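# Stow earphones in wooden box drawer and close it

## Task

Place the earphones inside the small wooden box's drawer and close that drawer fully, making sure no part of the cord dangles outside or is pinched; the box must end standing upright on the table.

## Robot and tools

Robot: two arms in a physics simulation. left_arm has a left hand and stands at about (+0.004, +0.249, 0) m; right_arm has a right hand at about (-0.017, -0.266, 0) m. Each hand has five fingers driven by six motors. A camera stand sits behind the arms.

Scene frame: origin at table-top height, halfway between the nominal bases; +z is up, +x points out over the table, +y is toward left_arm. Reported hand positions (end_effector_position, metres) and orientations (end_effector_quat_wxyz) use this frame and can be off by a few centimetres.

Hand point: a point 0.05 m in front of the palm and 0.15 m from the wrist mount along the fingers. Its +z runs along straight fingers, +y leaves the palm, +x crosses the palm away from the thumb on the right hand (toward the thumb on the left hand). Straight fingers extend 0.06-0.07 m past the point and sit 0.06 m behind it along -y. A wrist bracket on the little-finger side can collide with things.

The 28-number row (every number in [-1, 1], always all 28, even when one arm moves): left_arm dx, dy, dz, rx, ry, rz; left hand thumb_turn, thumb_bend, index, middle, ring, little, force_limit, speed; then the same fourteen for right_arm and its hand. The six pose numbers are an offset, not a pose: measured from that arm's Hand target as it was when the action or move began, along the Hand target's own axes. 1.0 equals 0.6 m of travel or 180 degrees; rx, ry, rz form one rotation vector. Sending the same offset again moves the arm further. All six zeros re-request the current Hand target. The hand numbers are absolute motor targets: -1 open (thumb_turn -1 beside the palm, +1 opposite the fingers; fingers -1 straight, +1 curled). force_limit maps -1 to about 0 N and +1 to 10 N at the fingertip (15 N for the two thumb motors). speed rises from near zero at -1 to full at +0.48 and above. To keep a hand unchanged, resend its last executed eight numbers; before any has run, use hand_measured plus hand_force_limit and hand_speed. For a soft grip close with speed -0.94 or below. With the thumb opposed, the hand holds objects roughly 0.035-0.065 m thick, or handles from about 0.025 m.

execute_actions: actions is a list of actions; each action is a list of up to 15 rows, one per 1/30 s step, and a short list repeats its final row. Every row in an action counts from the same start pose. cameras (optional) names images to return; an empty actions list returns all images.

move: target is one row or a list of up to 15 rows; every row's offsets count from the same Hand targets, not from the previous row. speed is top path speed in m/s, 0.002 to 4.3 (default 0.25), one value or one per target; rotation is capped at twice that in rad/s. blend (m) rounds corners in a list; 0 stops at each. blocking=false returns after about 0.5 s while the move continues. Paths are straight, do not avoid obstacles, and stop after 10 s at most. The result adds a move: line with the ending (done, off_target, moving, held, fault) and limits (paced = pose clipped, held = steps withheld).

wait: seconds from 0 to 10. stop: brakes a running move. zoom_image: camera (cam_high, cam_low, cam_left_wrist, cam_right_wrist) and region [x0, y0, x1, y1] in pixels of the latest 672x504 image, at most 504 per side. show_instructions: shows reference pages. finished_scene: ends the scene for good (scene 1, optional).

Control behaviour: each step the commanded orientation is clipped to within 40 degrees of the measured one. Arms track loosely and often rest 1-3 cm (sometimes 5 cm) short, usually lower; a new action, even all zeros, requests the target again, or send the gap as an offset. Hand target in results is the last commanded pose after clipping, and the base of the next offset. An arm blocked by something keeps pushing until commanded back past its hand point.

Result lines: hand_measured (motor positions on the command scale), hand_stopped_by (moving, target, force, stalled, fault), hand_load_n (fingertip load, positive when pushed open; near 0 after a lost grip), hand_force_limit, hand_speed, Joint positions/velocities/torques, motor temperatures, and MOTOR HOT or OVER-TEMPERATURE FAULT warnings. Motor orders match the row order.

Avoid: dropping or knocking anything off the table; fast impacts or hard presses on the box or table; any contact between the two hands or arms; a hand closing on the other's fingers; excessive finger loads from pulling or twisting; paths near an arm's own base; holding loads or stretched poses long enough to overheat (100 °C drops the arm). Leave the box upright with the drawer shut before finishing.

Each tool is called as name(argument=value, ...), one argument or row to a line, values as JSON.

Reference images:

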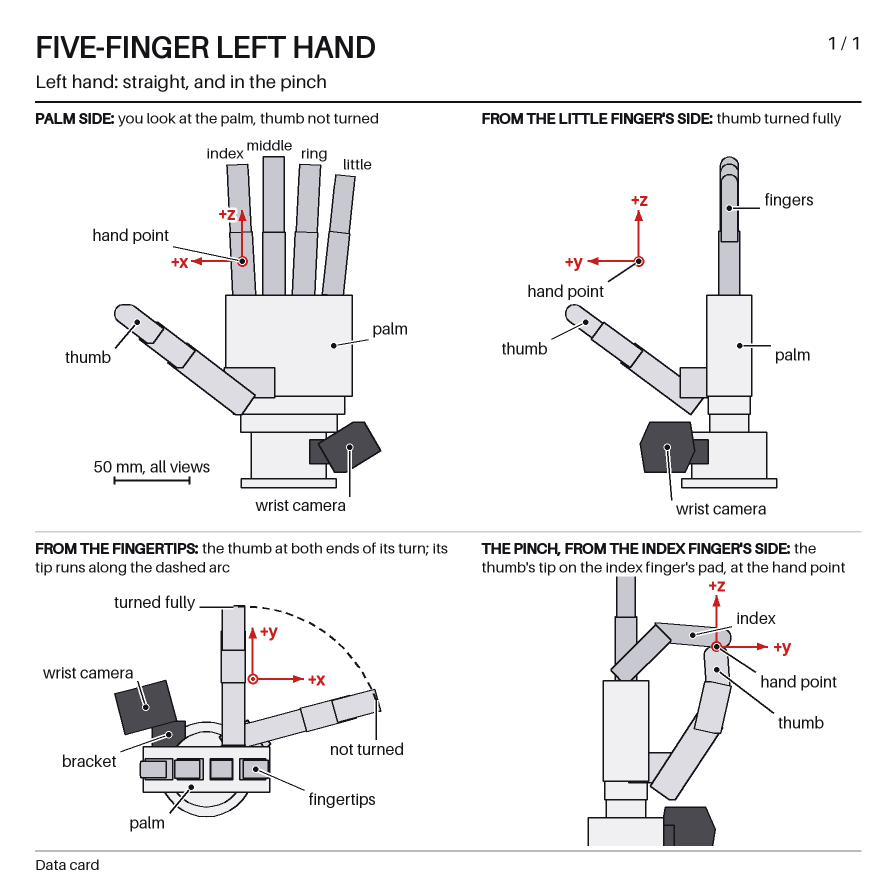

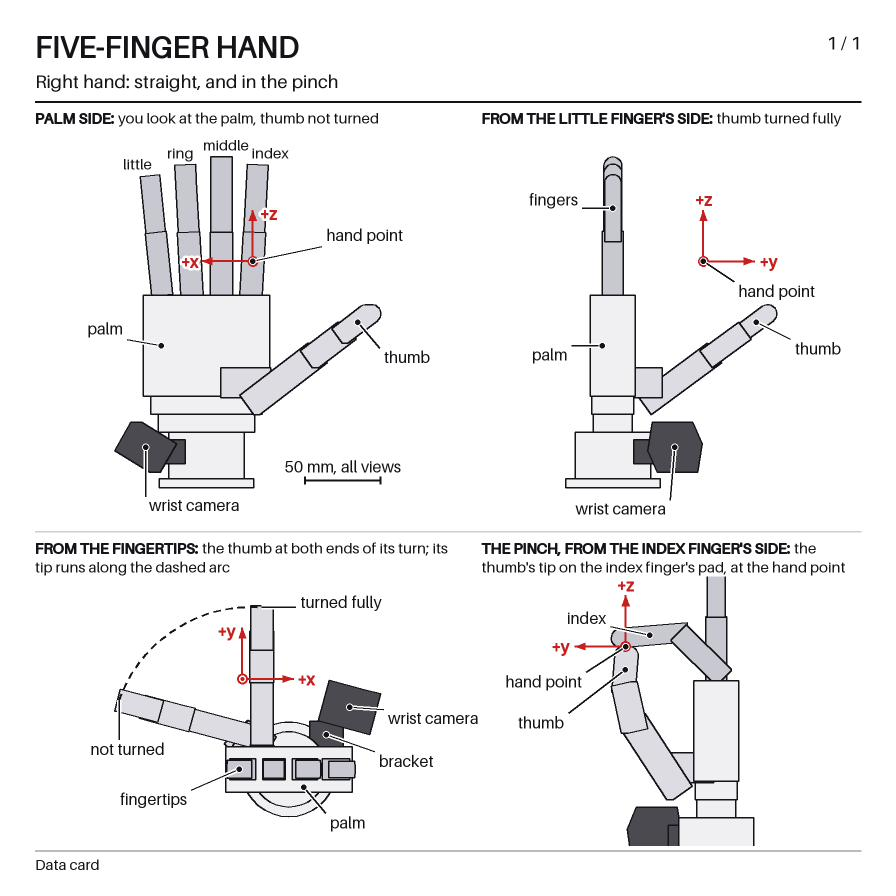

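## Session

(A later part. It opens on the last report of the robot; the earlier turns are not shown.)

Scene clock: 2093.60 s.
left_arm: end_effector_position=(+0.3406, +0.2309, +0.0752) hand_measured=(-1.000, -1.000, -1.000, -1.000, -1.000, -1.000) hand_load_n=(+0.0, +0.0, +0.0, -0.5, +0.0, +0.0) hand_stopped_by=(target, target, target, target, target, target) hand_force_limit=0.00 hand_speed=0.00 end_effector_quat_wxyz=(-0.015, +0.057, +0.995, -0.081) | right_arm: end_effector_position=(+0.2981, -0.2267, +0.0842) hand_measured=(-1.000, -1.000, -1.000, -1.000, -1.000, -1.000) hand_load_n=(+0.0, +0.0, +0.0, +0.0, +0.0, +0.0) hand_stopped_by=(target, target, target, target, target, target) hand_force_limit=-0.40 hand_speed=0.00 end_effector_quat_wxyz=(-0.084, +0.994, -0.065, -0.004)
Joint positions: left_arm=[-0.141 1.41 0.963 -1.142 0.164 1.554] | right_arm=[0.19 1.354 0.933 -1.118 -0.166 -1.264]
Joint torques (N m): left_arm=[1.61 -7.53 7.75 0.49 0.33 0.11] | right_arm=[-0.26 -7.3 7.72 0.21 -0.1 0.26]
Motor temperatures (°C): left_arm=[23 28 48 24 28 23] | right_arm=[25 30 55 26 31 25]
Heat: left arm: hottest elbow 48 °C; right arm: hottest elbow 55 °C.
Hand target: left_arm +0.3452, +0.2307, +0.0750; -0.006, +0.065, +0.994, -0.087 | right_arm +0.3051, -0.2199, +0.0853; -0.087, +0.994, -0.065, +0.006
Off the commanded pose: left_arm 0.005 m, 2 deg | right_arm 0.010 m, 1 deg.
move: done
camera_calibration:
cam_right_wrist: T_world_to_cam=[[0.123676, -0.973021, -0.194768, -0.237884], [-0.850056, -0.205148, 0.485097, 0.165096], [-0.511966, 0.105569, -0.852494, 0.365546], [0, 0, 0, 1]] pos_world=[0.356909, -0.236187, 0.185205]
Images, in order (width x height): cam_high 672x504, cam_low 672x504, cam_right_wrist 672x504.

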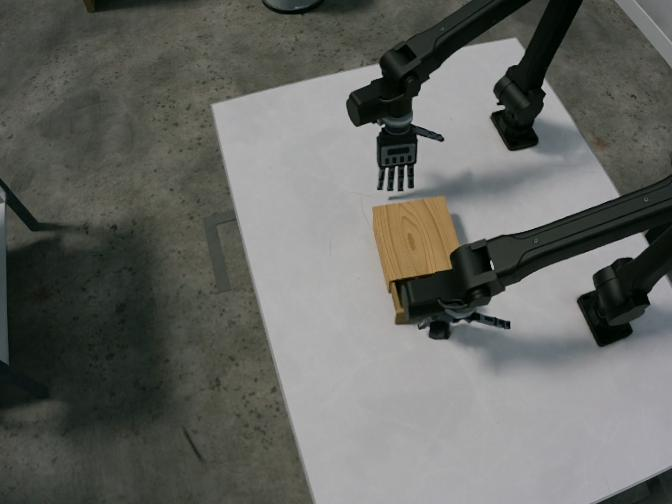

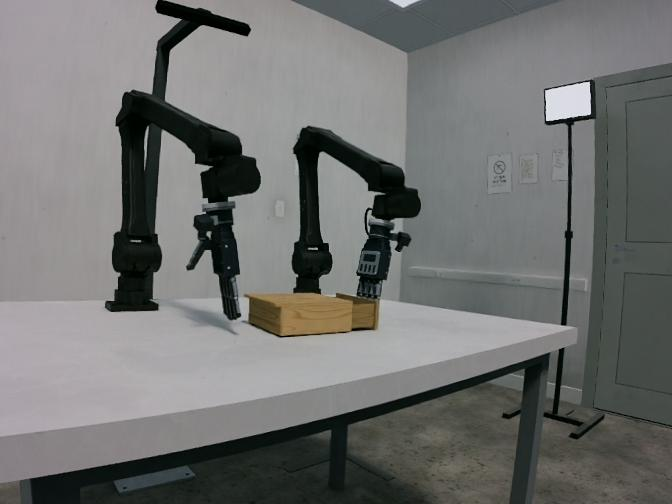

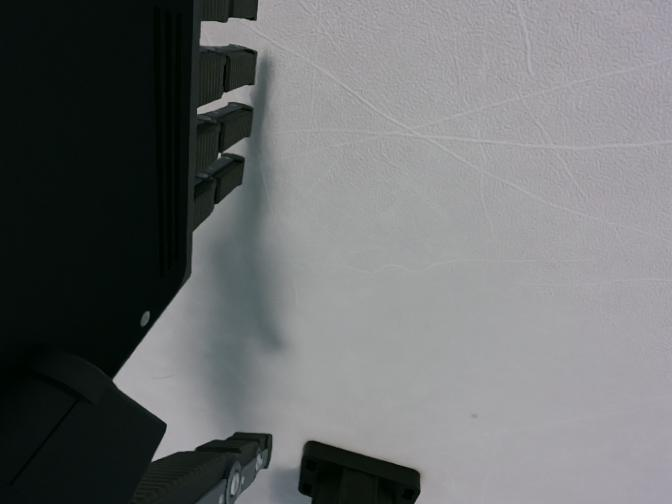

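move(
  target=[
    [0,0,0,0,0,0,-1,-1,-1,-1,-1,-1,0,0,-0.0478,-0.0434,0.0077,0,0,0,-1,-1,-1,-1,-1,-1,-0.4,0],
  ],
  speed=[0.06],
  cameras=["cam_high","cam_low"],
)

zoom_image(
  camera="cam_low",
  region=[200, 200, 440, 350],
)

zoom_image(
  camera="cam_high",
  region=[350, 150, 520, 350],
)

Scene clock: 2110.70 s.
left_arm: end_effector_position=(+0.3406, +0.2309, +0.0752) hand_measured=(-1.000, -1.000, -1.000, -1.000, -1.000, -1.000) hand_load_n=(+0.0, +0.0, +0.0, +0.0, +0.0, +0.0) hand_stopped_by=(target, target, target, target, target, target) hand_force_limit=0.00 hand_speed=0.00 end_effector_quat_wxyz=(-0.015, +0.057, +0.995, -0.081) | right_arm: end_effector_position=(+0.2731, -0.1967, +0.0765) hand_measured=(-1.000, -1.000, -1.000, -1.000, -1.000, -1.000) hand_load_n=(+0.0, +0.0, -0.5, +0.0, +0.0, +0.0) hand_stopped_by=(target, target, target, target, target, target) hand_force_limit=-0.40 hand_speed=0.00 end_effector_quat_wxyz=(-0.079, +0.995, -0.064, -0.017)
Joint positions: left_arm=[-0.141 1.41 0.963 -1.142 0.164 1.554] | right_arm=[0.291 1.334 0.889 -1.104 -0.16 -1.165]
Joint torques (N m): left_arm=[0.32 -7.65 7.43 0.53 0.31 0.11] | right_arm=[-0.38 -9 7.49 0.17 -0.11 0.26]
Motor temperatures (°C): left_arm=[23 28 47 24 28 23] | right_arm=[25 30 55 26 30 25]
Heat: left arm: hottest elbow 47 °C; right arm: hottest elbow 55 °C.
Hand target: left_arm +0.3452, +0.2307, +0.0750; -0.006, +0.065, +0.994, -0.087 | right_arm +0.2801, -0.1899, +0.0853; -0.087, +0.994, -0.065, +0.006
Off the commanded pose: left_arm 0.005 m, 2 deg | right_arm 0.013 m, 3 deg.
move: off_target (right_arm)
Images, in order (width x height): cam_high 672x504, cam_low 672x504.

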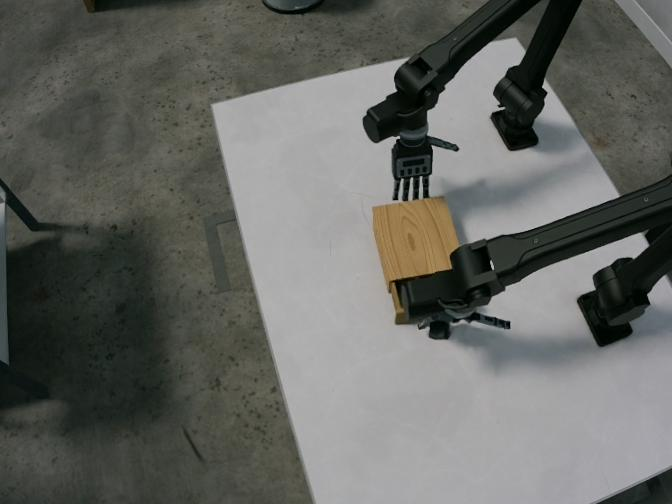

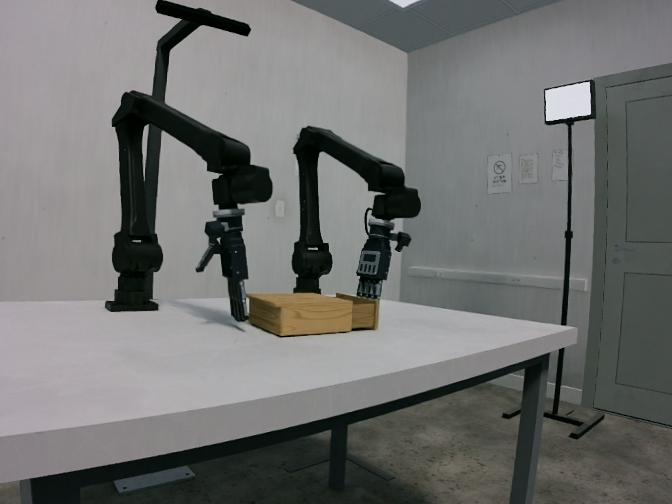

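Scaled by 2.100 from the camera's 672x504 image, which has a finer 960x720 frame.

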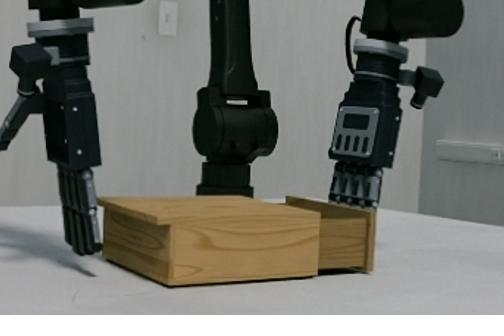

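Scaled by 2.520 from the camera's 672x504 image, which has a finer 960x720 frame.

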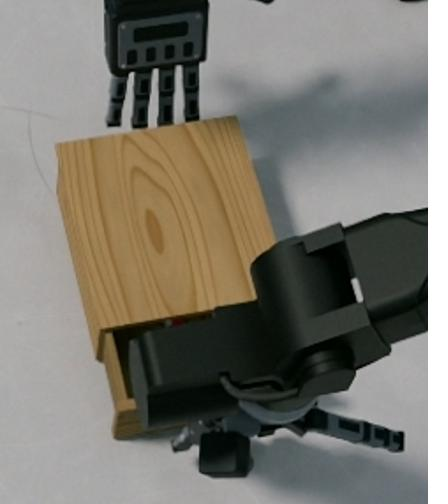

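move(
  target=[
    [0,-0.0578,0.0102,0,0,0,-1,-1,-1,-1,-1,-1,0,0,0,0,0,0,0,0,-1,-1,-1,-1,-1,-1,-0.4,0],
  ],
  speed=[0.04],
  cameras=["cam_high","cam_low"],
)

zoom_image(
  camera="cam_low",
  region=[200, 200, 440, 350],
)

zoom_image(
  camera="cam_high",
  region=[350, 150, 520, 350],
)

Scene clock: 2128.50 s.
left_arm: end_effector_position=(+0.3378, +0.2108, +0.0760) hand_measured=(-1.000, -1.000, -1.000, -1.000, -1.000, -1.000) hand_load_n=(+0.0, +0.0, +0.5, -2.0, -2.5, +0.0) hand_stopped_by=(target, target, target, target, target, target) hand_force_limit=0.00 hand_speed=0.00 end_effector_quat_wxyz=(-0.014, +0.056, +0.995, -0.076) | right_arm: end_effector_position=(+0.2731, -0.1967, +0.0765) hand_measured=(-1.000, -1.000, -1.000, -1.000, -1.000, -1.000) hand_load_n=(+0.0, +0.0, +0.0, +0.0, +0.0, +0.0) hand_stopped_by=(target, target, target, target, target, target) hand_force_limit=-0.40 hand_speed=0.00 end_effector_quat_wxyz=(-0.079, +0.995, -0.064, -0.017)
Joint positions: left_arm=[-0.201 1.409 0.963 -1.133 0.155 1.491] | right_arm=[0.291 1.334 0.889 -1.104 -0.16 -1.165]
Joint torques (N m): left_arm=[-2.08 -7.65 7.51 0.84 0.74 -0.23] | right_arm=[-0.44 -9 7.46 0.17 -0.11 0.26]
Heat: left arm: hottest elbow 47 °C; right arm: hottest elbow 53 °C.
Hand target: left_arm +0.3406, +0.1958, +0.0749; -0.006, +0.065, +0.994, -0.087 | right_arm +0.2801, -0.1899, +0.0853; -0.087, +0.994, -0.065, +0.006
Off the commanded pose: left_arm 0.015 m, 2 deg | right_arm 0.013 m, 3 deg.
move: off_target (left_arm, right_arm)
Images, in order (width x height): cam_high 672x504, cam_low 672x504.

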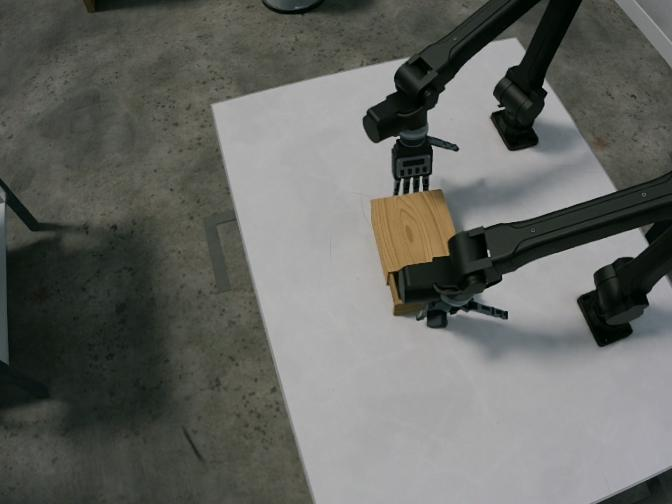

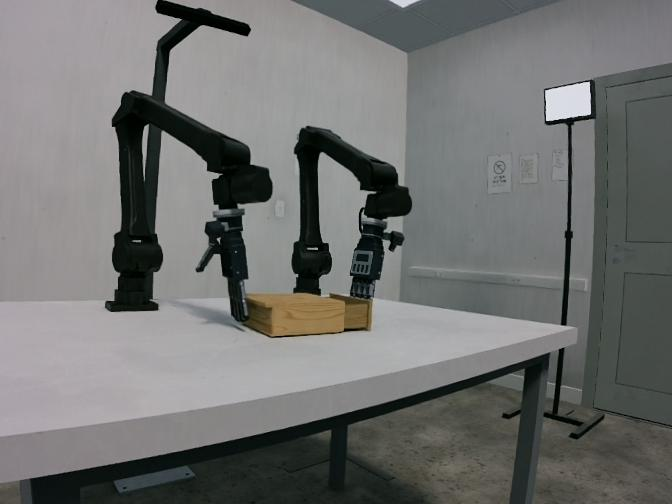

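Scaled by 2.100 from the camera's 672x504 image, which has a finer 960x720 frame.

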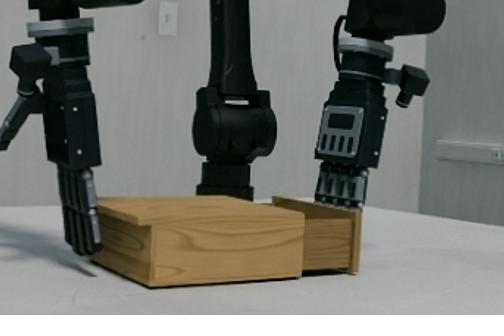

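Scaled by 2.520 from the camera's 672x504 image, which has a finer 960x720 frame.

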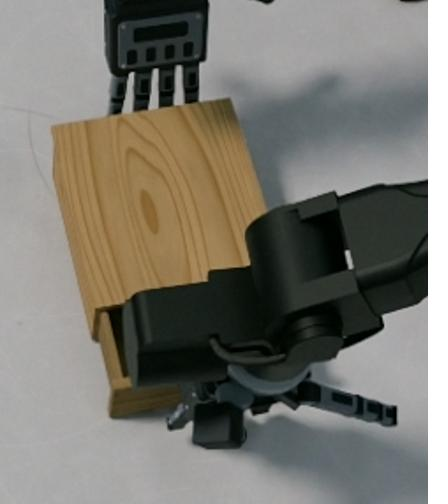

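move(
  target=[
    [0,-0.0578,0.0102,0,0,0,-1,-1,-1,-1,-1,-1,0,0,0,0,0,0,0,0,-1,-1,-1,-1,-1,-1,-0.4,0],
  ],
  speed=[0.04],
  cameras=["cam_high","cam_low"],
)

zoom_image(
  camera="cam_low",
  region=[200, 200, 440, 350],
)

zoom_image(
  camera="cam_high",
  region=[350, 150, 520, 350],
)

Scene clock: 2136.67 s.
left_arm: end_effector_position=(+0.3330, +0.1917, +0.0769) hand_measured=(-1.000, -1.000, -1.000, -1.000, -1.000, -1.000) hand_load_n=(+0.0, +0.5, +0.0, -6.5, -5.5, +0.0) hand_stopped_by=(target, target, target, target, target, target) hand_force_limit=0.00 hand_speed=0.00 end_effector_quat_wxyz=(-0.012, +0.043, +0.997, -0.062) | right_arm: end_effector_position=(+0.2722, -0.2005, +0.0758) hand_measured=(-1.000, -1.000, -1.000, -1.000, -1.000, -1.000) hand_load_n=(+0.0, +0.0, -1.5, +0.0, +0.0, +0.0) hand_stopped_by=(target, target, target, target, target, target) hand_force_limit=-0.40 hand_speed=0.00 end_effector_quat_wxyz=(-0.071, +0.995, -0.065, -0.015)
Joint positions: left_arm=[-0.267 1.409 0.963 -1.122 0.126 1.397] | right_arm=[0.291 1.332 0.884 -1.104 -0.143 -1.165]
Joint torques (N m): left_arm=[-4.66 -7.24 8.36 0.94 1.94 -0.24] | right_arm=[-0.38 -8.88 7.79 0.16 -0.77 0.25]
Heat: left arm: hottest elbow 46 °C; right arm: hottest elbow 52 °C.
Hand target: left_arm +0.3360, +0.1609, +0.0749; -0.006, +0.065, +0.994, -0.087 | right_arm +0.2801, -0.1899, +0.0853; -0.087, +0.994, -0.065, +0.006
Off the commanded pose: left_arm 0.031 m, 4 deg | right_arm 0.016 m, 3 deg.
move: off_target (left_arm, right_arm)
Images, in order (width x height): cam_high 672x504, cam_low 672x504.

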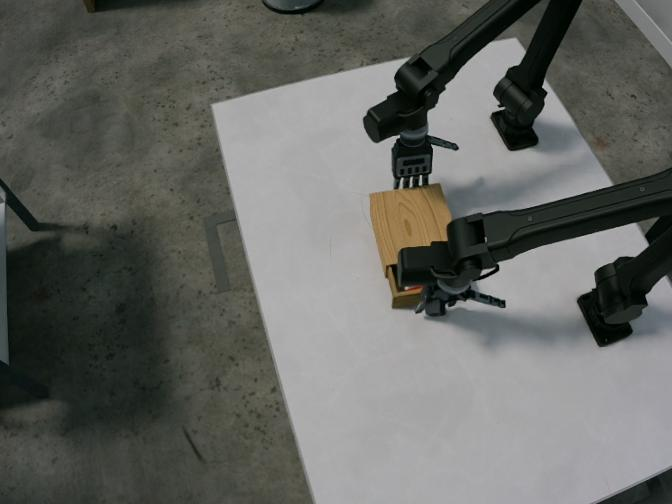

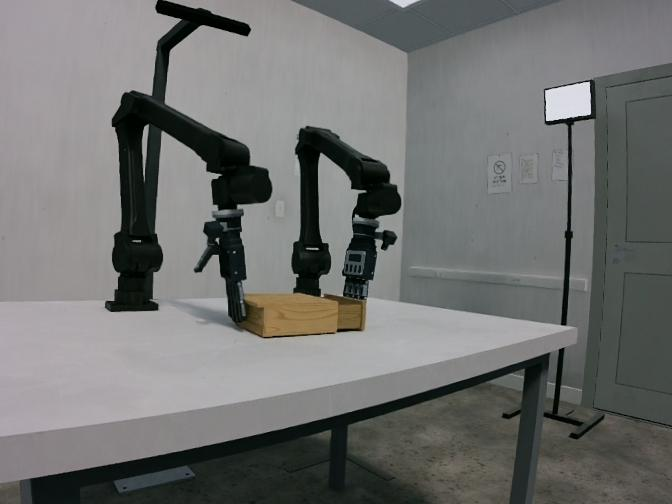

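Scaled by 2.100 from the camera's 672x504 image, which has a finer 960x720 frame.

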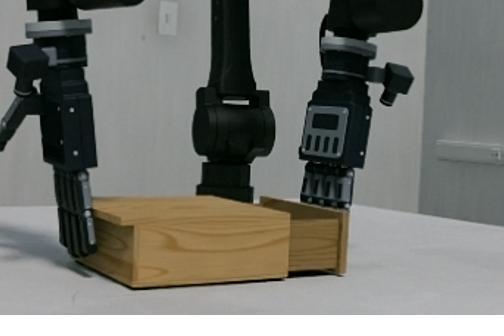

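Scaled by 2.520 from the camera's 672x504 image, which has a finer 960x720 frame.

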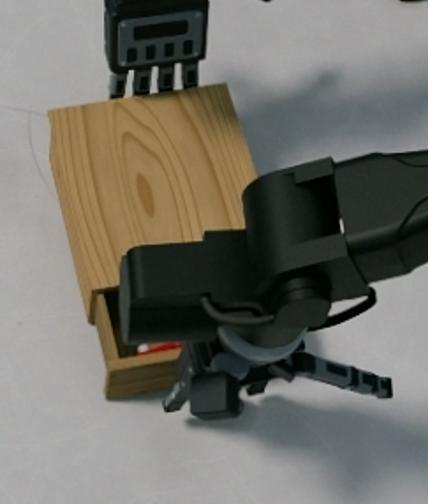

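move(
  target=[
    [0,0.07,-0.02,0,0,0,-1,-1,-1,-1,-1,-1,0,0,0,-0.0083,0,0,0,0,-1,-1,-1,-1,-1,-1,-0.4,0],
    [0,0.07,-0.3,0,0,0,-1,-1,-1,-1,-1,-1,0,0,0,-0.0083,0,0,0,0,-1,-1,-1,-1,-1,-1,-0.4,0],
  ],
  speed=[0.08,0.2],
  cameras=["all"],
)

zoom_image(
  camera="cam_high",
  region=[360, 200, 480, 320],
)

Scene clock: 2181.20 s.
left_arm: end_effector_position=(+0.3287, +0.2316, +0.2170) hand_measured=(-1.000, -1.000, -1.000, -1.000, -1.000, -1.000) hand_load_n=(+0.0, +0.0, +0.0, +0.0, +0.0, +0.0) hand_stopped_by=(target, target, target, target, target, target) hand_force_limit=0.00 hand_speed=0.00 end_effector_quat_wxyz=(-0.044, +0.059, +0.994, -0.080) | right_arm: end_effector_position=(+0.2722, -0.2005, +0.0758) hand_measured=(-1.000, -1.000, -1.000, -1.000, -1.000, -1.000) hand_load_n=(+0.0, -0.5, -1.0, +0.0, +0.0, +0.0) hand_stopped_by=(target, target, target, target, target, target) hand_force_limit=-0.40 hand_speed=0.00 end_effector_quat_wxyz=(-0.071, +0.995, -0.065, -0.015)
Joint positions: left_arm=[-0.143 1.323 1.257 -1.58 0.167 1.56] | right_arm=[0.291 1.332 0.884 -1.104 -0.143 -1.165]
Joint torques (N m): left_arm=[0.38 -7.71 14.17 -0.76 0.17 0.12] | right_arm=[0.56 -8.59 8.2 0.13 -0.75 0.39]
Motor temperatures (°C): left_arm=[24 28 46 24 32 23] | right_arm=[25 30 50 26 30 25]
Heat: left arm: hottest elbow 46 °C; right arm: hottest elbow 50 °C.
Hand target: left_arm +0.3457, +0.2328, +0.2449; -0.006, +0.065, +0.994, -0.087 | right_arm +0.2808, -0.1851, +0.0862; -0.087, +0.994, -0.065, +0.006
Off the commanded pose: left_arm 0.033 m, 4 deg | right_arm 0.020 m, 3 deg.
move: off_target (left_arm, right_arm)
camera_calibration:
cam_left_wrist: T_world_to_cam=[[-0.366182, -0.909306, 0.197669, 0.286057], [-0.718543, 0.411279, 0.560843, 0.0126411], [-0.591275, 0.0633371, -0.803979, 0.468255], [0, 0, 0, 1]] pos_world=[0.3907, 0.225257, 0.312833]
cam_right_wrist: T_world_to_cam=[[0.121451, -0.977608, -0.171847, -0.212803], [-0.837757, -0.193813, 0.510489, 0.149508], [-0.532365, 0.081967, -0.842537, 0.342368], [0, 0, 0, 1]] pos_world=[0.333361, -0.207125, 0.175566]

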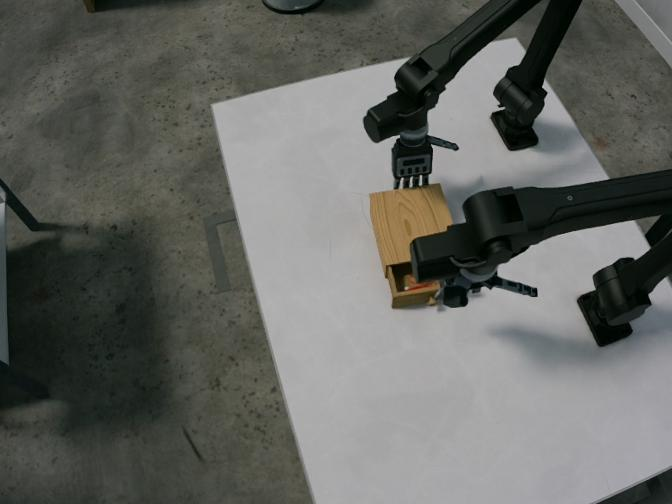

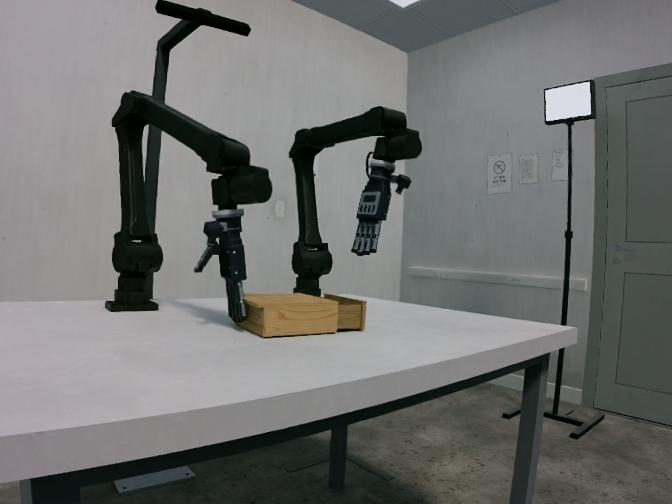

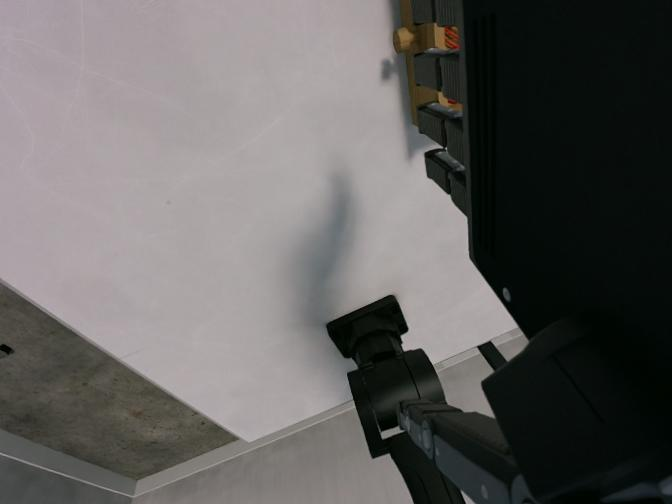

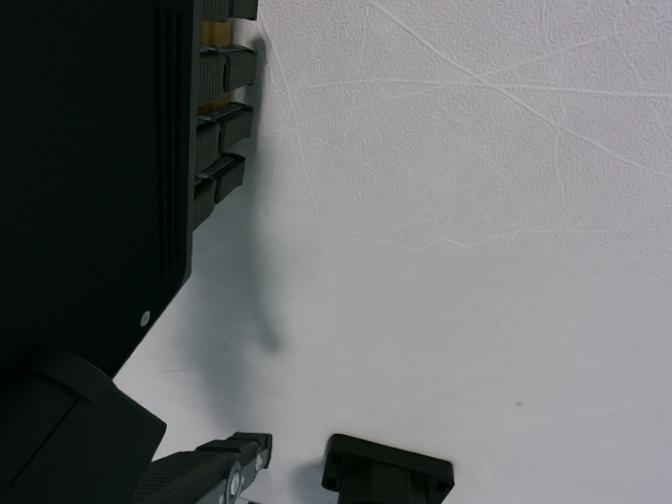

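Scaled by 4.200 from the camera's 672x504 image, which has a finer 960x720 frame.

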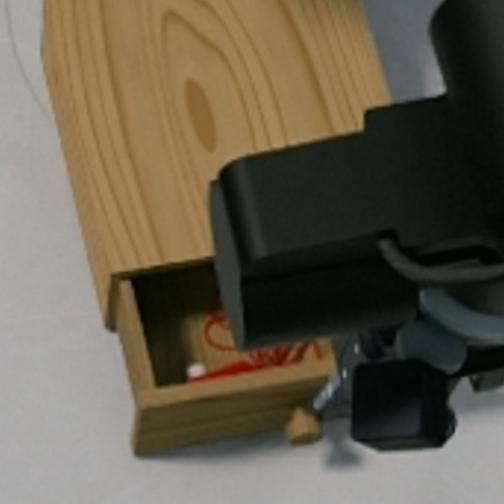

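move(
  target=[-0.029,-0.1448,0.1525,0.2145,-0.2597,-0.3908,-1,-1,-1,-1,-1,-1,0,0,0,0,0,0,0,0,-1,-1,-1,-1,-1,-1,-0.4,0],
  speed=0.15,
  cameras=["cam_high","cam_low","cam_left_wrist"],
)

zoom_image(
  camera="cam_left_wrist",
  region=[150, 0, 500, 350],
)

Scene clock: 2219.77 s.
left_arm: end_effector_position=(+0.3447, +0.1348, +0.1561) hand_measured=(-1.000, -1.000, -1.000, -1.000, -1.000, -1.000) hand_load_n=(-0.5, +0.0, +0.0, +0.0, +0.0, +0.0) hand_stopped_by=(target, target, target, target, target, target) hand_force_limit=0.00 hand_speed=0.00 end_effector_quat_wxyz=(+0.281, -0.537, +0.710, -0.358) | right_arm: end_effector_position=(+0.2722, -0.2005, +0.0758) hand_measured=(-1.000, -1.000, -1.000, -1.000, -1.000, -1.000) hand_load_n=(+0.0, +0.0, -1.0, +0.0, +0.0, +0.0) hand_stopped_by=(target, target, target, target, target, target) hand_force_limit=-0.40 hand_speed=0.00 end_effector_quat_wxyz=(-0.071, +0.995, -0.065, -0.015)
Joint positions: left_arm=[-0.238 0.792 0.567 -0.401 0.023 0.034] | right_arm=[0.291 1.332 0.884 -1.104 -0.143 -1.165]
Joint torques (N m): left_arm=[-1.44 -3.31 9.43 2.56 -0.23 -0.21] | right_arm=[0.62 -8.59 8.2 0.14 -0.76 0.39]
Motor temperatures (°C): left_arm=[24 28 54 24 29 23] | right_arm=[25 30 49 26 30 25]
Heat: left arm: hottest elbow 54 °C; right arm: hottest elbow 49 °C.
Hand target: left_arm +0.3496, +0.1300, +0.1698; +0.291, -0.534, +0.697, -0.380 | right_arm +0.2808, -0.1851, +0.0862; -0.087, +0.994, -0.065, +0.006
Off the commanded pose: left_arm 0.015 m, 3 deg | right_arm 0.020 m, 3 deg.
move: off_target (left_arm, right_arm)
camera_calibration:
cam_left_wrist: T_world_to_cam=[[0.456881, -0.411988, 0.788369, -0.227037], [-0.77169, -0.624399, 0.120916, 0.324709], [0.442441, -0.663621, -0.603203, 0.145287], [0, 0, 0, 1]] pos_world=[0.290023, 0.205627, 0.227364]
Images, in order (width x height): cam_high 672x504, cam_low 672x504, cam_left_wrist 672x504.

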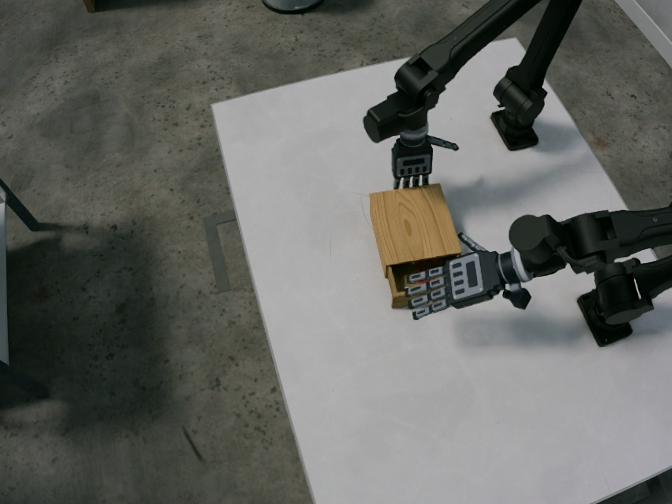

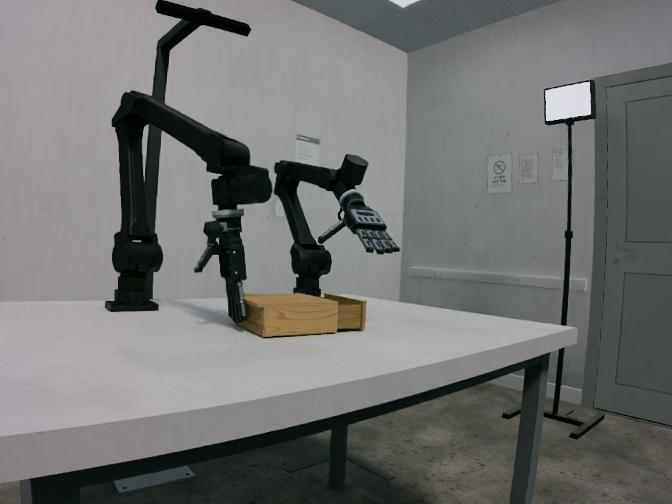

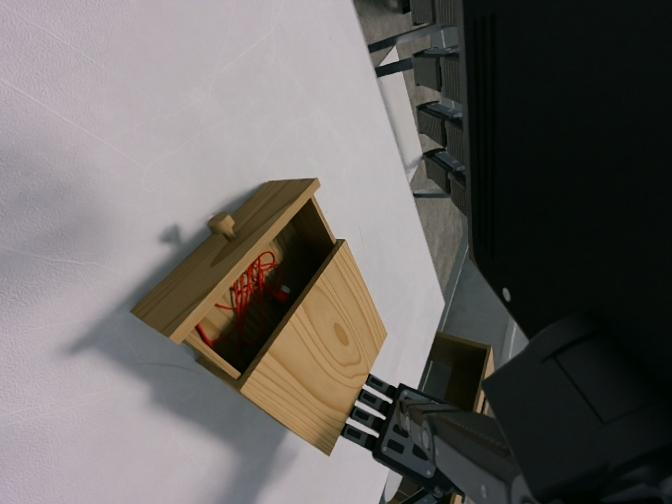

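Scaled by 1.440 from the camera's 672x504 image, which has a finer 960x720 frame.

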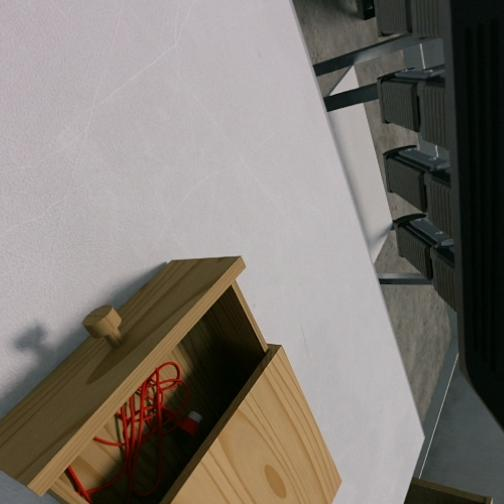

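zoom_image(
  camera="cam_left_wrist",
  region=[120, 170, 400, 460],
)

zoom_image(
  camera="cam_left_wrist",
  region=[180, 230, 320, 370],
)

Scaled by 1.738 from the camera's 672x504 image, which has a finer 960x720 frame.

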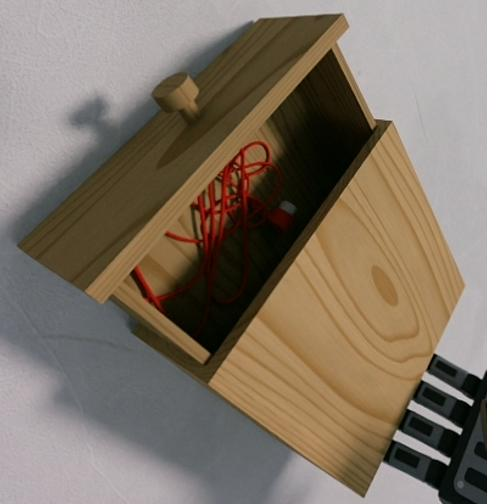

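Scaled by 3.600 from the camera's 672x504 image, which has a finer 960x720 frame.

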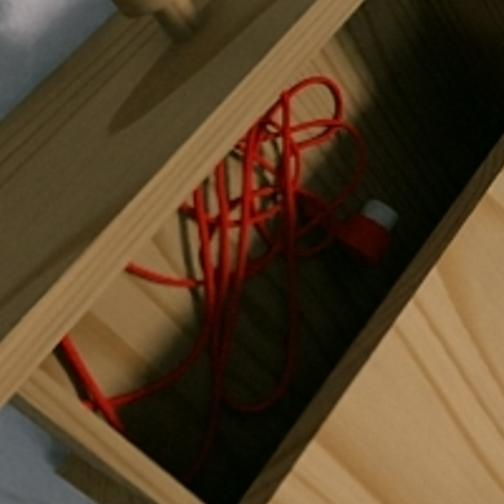

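move(
  target=[
    [-0.149,0.0055,-0.101,-0.2145,0.2597,0.3908,-1,-1,1,1,1,1,0,0,0,0,0,0,0,0,-1,-1,-1,-1,-1,-1,-0.4,0],
    [-0.1248,0.2052,0.0355,-0.2145,0.2597,0.3908,-1,-1,1,1,1,1,0,0,0,0,0,0,0,0,-1,-1,-1,-1,-1,-1,-0.4,0],
  ],
  speed=[0.2,0.1],
  cameras=["cam_high","cam_low"],
)

zoom_image(
  camera="cam_low",
  region=[200, 200, 440, 350],
)

Scene clock: 2256.70 s.
left_arm: end_effector_position=(+0.3176, +0.2185, +0.0573) hand_measured=(-1.000, -1.000, +1.000, +1.000, +1.000, +1.000) hand_load_n=(+0.0, +0.0, +0.0, +0.5, +0.0, +0.0) hand_stopped_by=(target, target, target, target, target, target) hand_force_limit=0.00 hand_speed=0.00 end_effector_quat_wxyz=(-0.011, +0.071, +0.994, -0.086) | right_arm: end_effector_position=(+0.2722, -0.2005, +0.0758) hand_measured=(-1.000, -1.000, -1.000, -1.000, -1.000, -1.000) hand_load_n=(+0.0, +0.0, -1.0, +0.0, +0.0, +0.0) hand_stopped_by=(target, target, target, target, target, target) hand_force_limit=-0.40 hand_speed=0.00 end_effector_quat_wxyz=(-0.071, +0.995, -0.065, -0.015)
Joint positions: left_arm=[-0.183 1.369 0.871 -1.077 0.173 1.539] | right_arm=[0.291 1.332 0.884 -1.104 -0.143 -1.165]
Joint torques (N m): left_arm=[-1.03 -6.24 7.73 0.65 -0.14 -0.24] | right_arm=[0.62 -8.53 8.21 0.13 -0.76 0.39]
Heat: left arm: hottest elbow 52 °C; right arm: hottest elbow 49 °C.
Hand target: left_arm +0.3219, +0.2150, +0.0549; -0.006, +0.065, +0.994, -0.087 | right_arm +0.2808, -0.1851, +0.0862; -0.087, +0.994, -0.065, +0.006
Off the commanded pose: left_arm 0.006 m, 1 deg | right_arm 0.020 m, 3 deg.
move: off_target (right_arm)
Images, in order (width x height): cam_high 672x504, cam_low 672x504.

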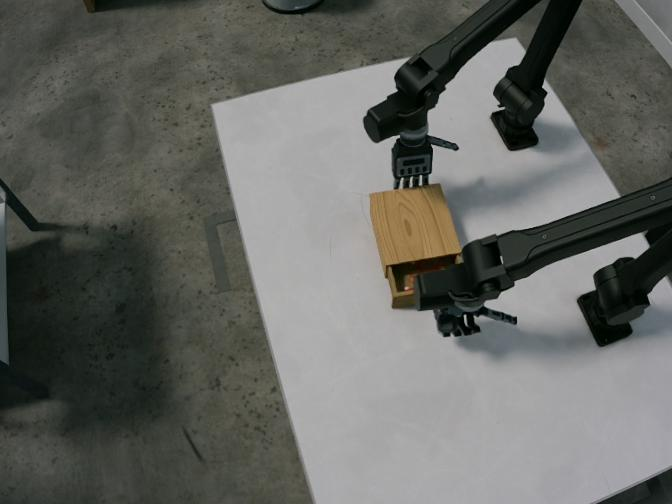

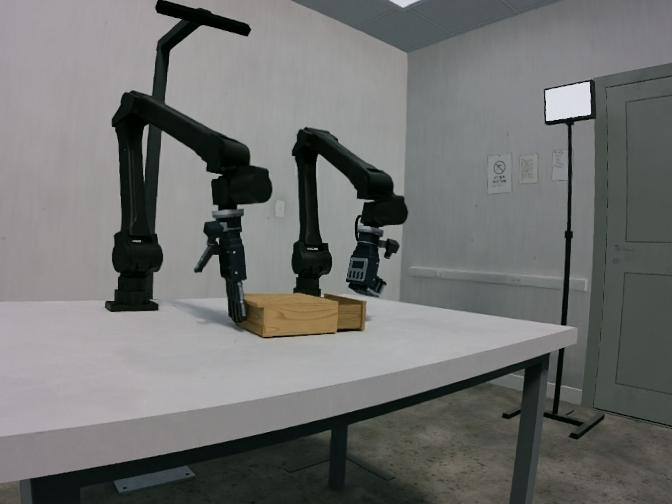

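Scaled by 2.100 from the camera's 672x504 image, which has a finer 960x720 frame.

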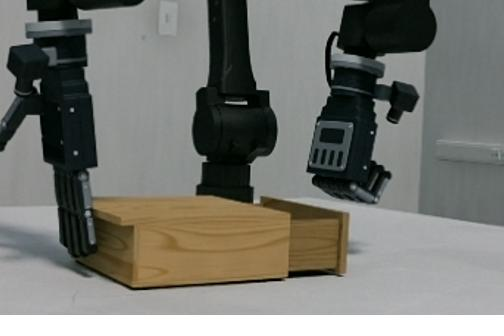

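move(
  target=[
    [0,0.0064,0.0361,0,0,0,-1,-1,1,1,1,1,0,0,0,0,0,0,0,0,-1,-1,-1,-1,-1,-1,-0.4,0],
    [0,-0.0514,0.0463,0,0,0,-1,-1,1,1,1,1,0,0,0,0,0,0,0,0,-1,-1,-1,-1,-1,-1,-0.4,0],
  ],
  speed=[0.06,0.04],
  cameras=["cam_high","cam_low"],
)

zoom_image(
  camera="cam_low",
  region=[200, 200, 440, 350],
)

Scene clock: 2274.67 s.
left_arm: end_effector_position=(+0.3112, +0.1843, +0.0343) hand_measured=(-1.000, -1.000, +1.000, +1.000, +1.000, +1.000) hand_load_n=(+0.0, +0.0, +0.0, +0.0, +0.0, +0.5) hand_stopped_by=(target, target, target, target, target, target) hand_force_limit=0.00 hand_speed=0.00 end_effector_quat_wxyz=(-0.013, +0.071, +0.994, -0.086) | right_arm: end_effector_position=(+0.2722, -0.2005, +0.0758) hand_measured=(-1.000, -1.000, -1.000, -1.000, -1.000, -1.000) hand_load_n=(+0.0, +0.0, -1.0, +0.0, +0.0, +0.0) hand_stopped_by=(target, target, target, target, target, target) hand_force_limit=-0.40 hand_speed=0.00 end_effector_quat_wxyz=(-0.071, +0.995, -0.065, -0.015)
Joint positions: left_arm=[-0.283 1.407 0.838 -0.993 0.173 1.439] | right_arm=[0.291 1.332 0.884 -1.104 -0.143 -1.165]
Joint torques (N m): left_arm=[-0.62 -6.71 7.76 0.73 -0.2 -0.23] | right_arm=[0.62 -8.59 8.21 0.14 -0.76 0.39]
Motor temperatures (°C): left_arm=[23 28 49 24 28 23] | right_arm=[26 30 48 26 30 25]
Heat: left arm: hottest elbow 49 °C; right arm: hottest elbow 48 °C.
Hand target: left_arm +0.3172, +0.1801, +0.0328; -0.006, +0.065, +0.994, -0.087 | right_arm +0.2808, -0.1851, +0.0862; -0.087, +0.994, -0.065, +0.006
Off the commanded pose: left_arm 0.007 m, 1 deg | right_arm 0.020 m, 3 deg.
move: off_target (right_arm)
Images, in order (width x height): cam_high 672x504, cam_low 672x504.

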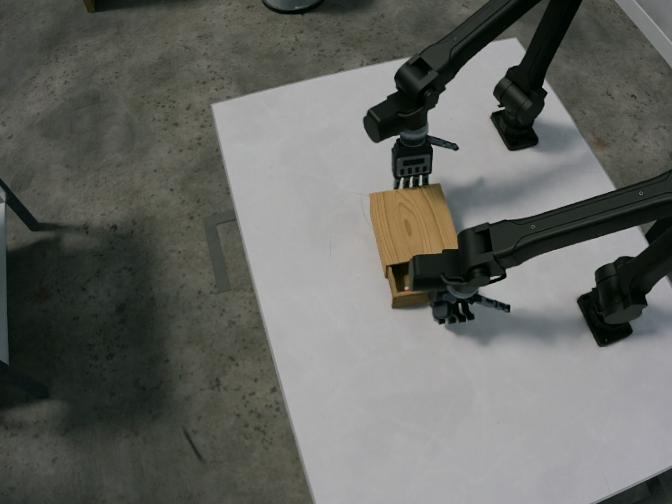

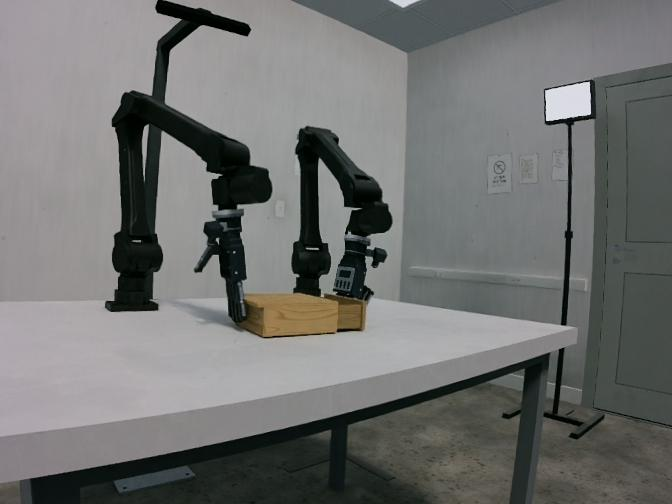

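Scaled by 2.100 from the camera's 672x504 image, which has a finer 960x720 frame.

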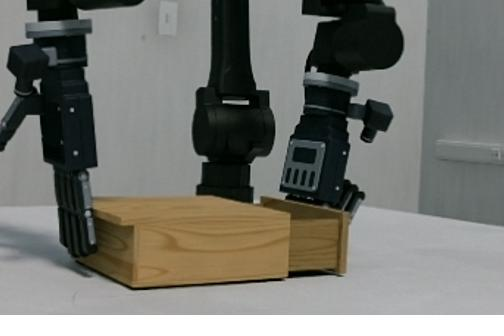

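move(
  target=[
    [-0.0165,-0.05,0.0085,0,0,0,-1,-1,1,1,1,1,0,0,0,0,0,0,0,0,-1,-1,-1,-1,-1,-1,-0.4,0],
  ],
  speed=[0.04],
  cameras=["cam_high","cam_low"],
)

zoom_image(
  camera="cam_low",
  region=[200, 200, 440, 350],
)

Scene clock: 2292.37 s.
left_arm: end_effector_position=(+0.3063, +0.1702, +0.0312) hand_measured=(-1.000, -1.000, +1.000, +1.000, +1.000, +1.000) hand_load_n=(+0.0, +0.0, +0.0, +0.0, +0.0, +0.0) hand_stopped_by=(target, target, target, target, target, target) hand_force_limit=0.00 hand_speed=0.00 end_effector_quat_wxyz=(-0.018, +0.058, +0.995, -0.076) | right_arm: end_effector_position=(+0.2722, -0.2005, +0.0758) hand_measured=(-1.000, -1.000, -1.000, -1.000, -1.000, -1.000) hand_load_n=(+0.0, +0.0, -1.0, +0.0, +0.0, -0.5) hand_stopped_by=(target, target, target, target, target, target) hand_force_limit=-0.40 hand_speed=0.00 end_effector_quat_wxyz=(-0.071, +0.995, -0.065, -0.015)
Joint positions: left_arm=[-0.332 1.423 0.841 -0.984 0.156 1.364] | right_arm=[0.291 1.332 0.884 -1.104 -0.143 -1.165]
Joint torques (N m): left_arm=[-2.61 -5.25 10.88 0.75 0.43 -0.29] | right_arm=[0.67 -8.59 8.2 0.14 -0.76 0.38]
Heat: left arm: hottest elbow 48 °C; right arm: hottest elbow 48 °C.
Hand target: left_arm +0.3231, +0.1487, +0.0330; -0.006, +0.065, +0.994, -0.087 | right_arm +0.2808, -0.1851, +0.0862; -0.087, +0.994, -0.065, +0.006
Off the commanded pose: left_arm 0.027 m, 2 deg | right_arm 0.020 m, 3 deg.
move: off_target (left_arm, right_arm)
Images, in order (width x height): cam_high 672x504, cam_low 672x504.

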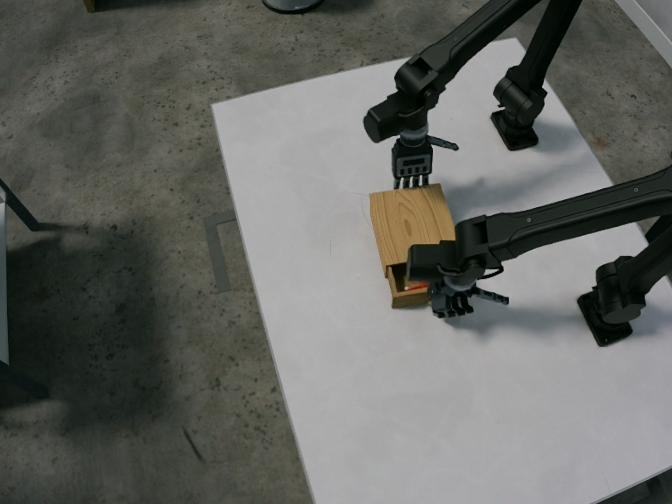

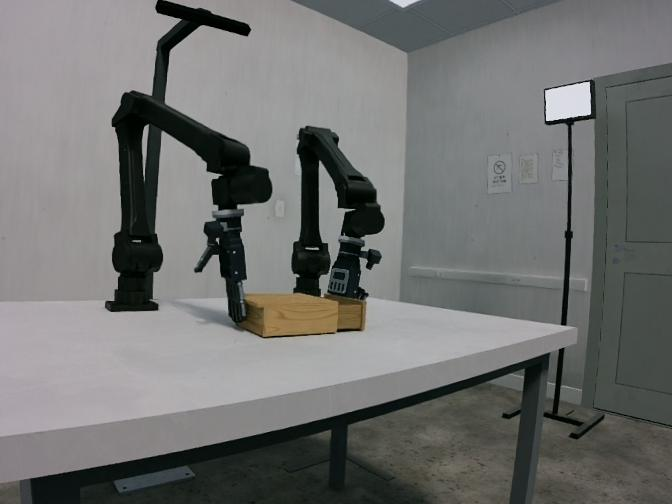

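Scaled by 2.100 from the camera's 672x504 image, which has a finer 960x720 frame.

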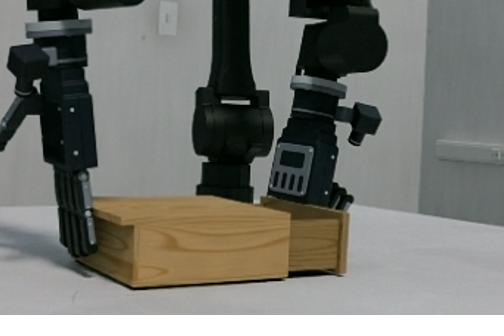

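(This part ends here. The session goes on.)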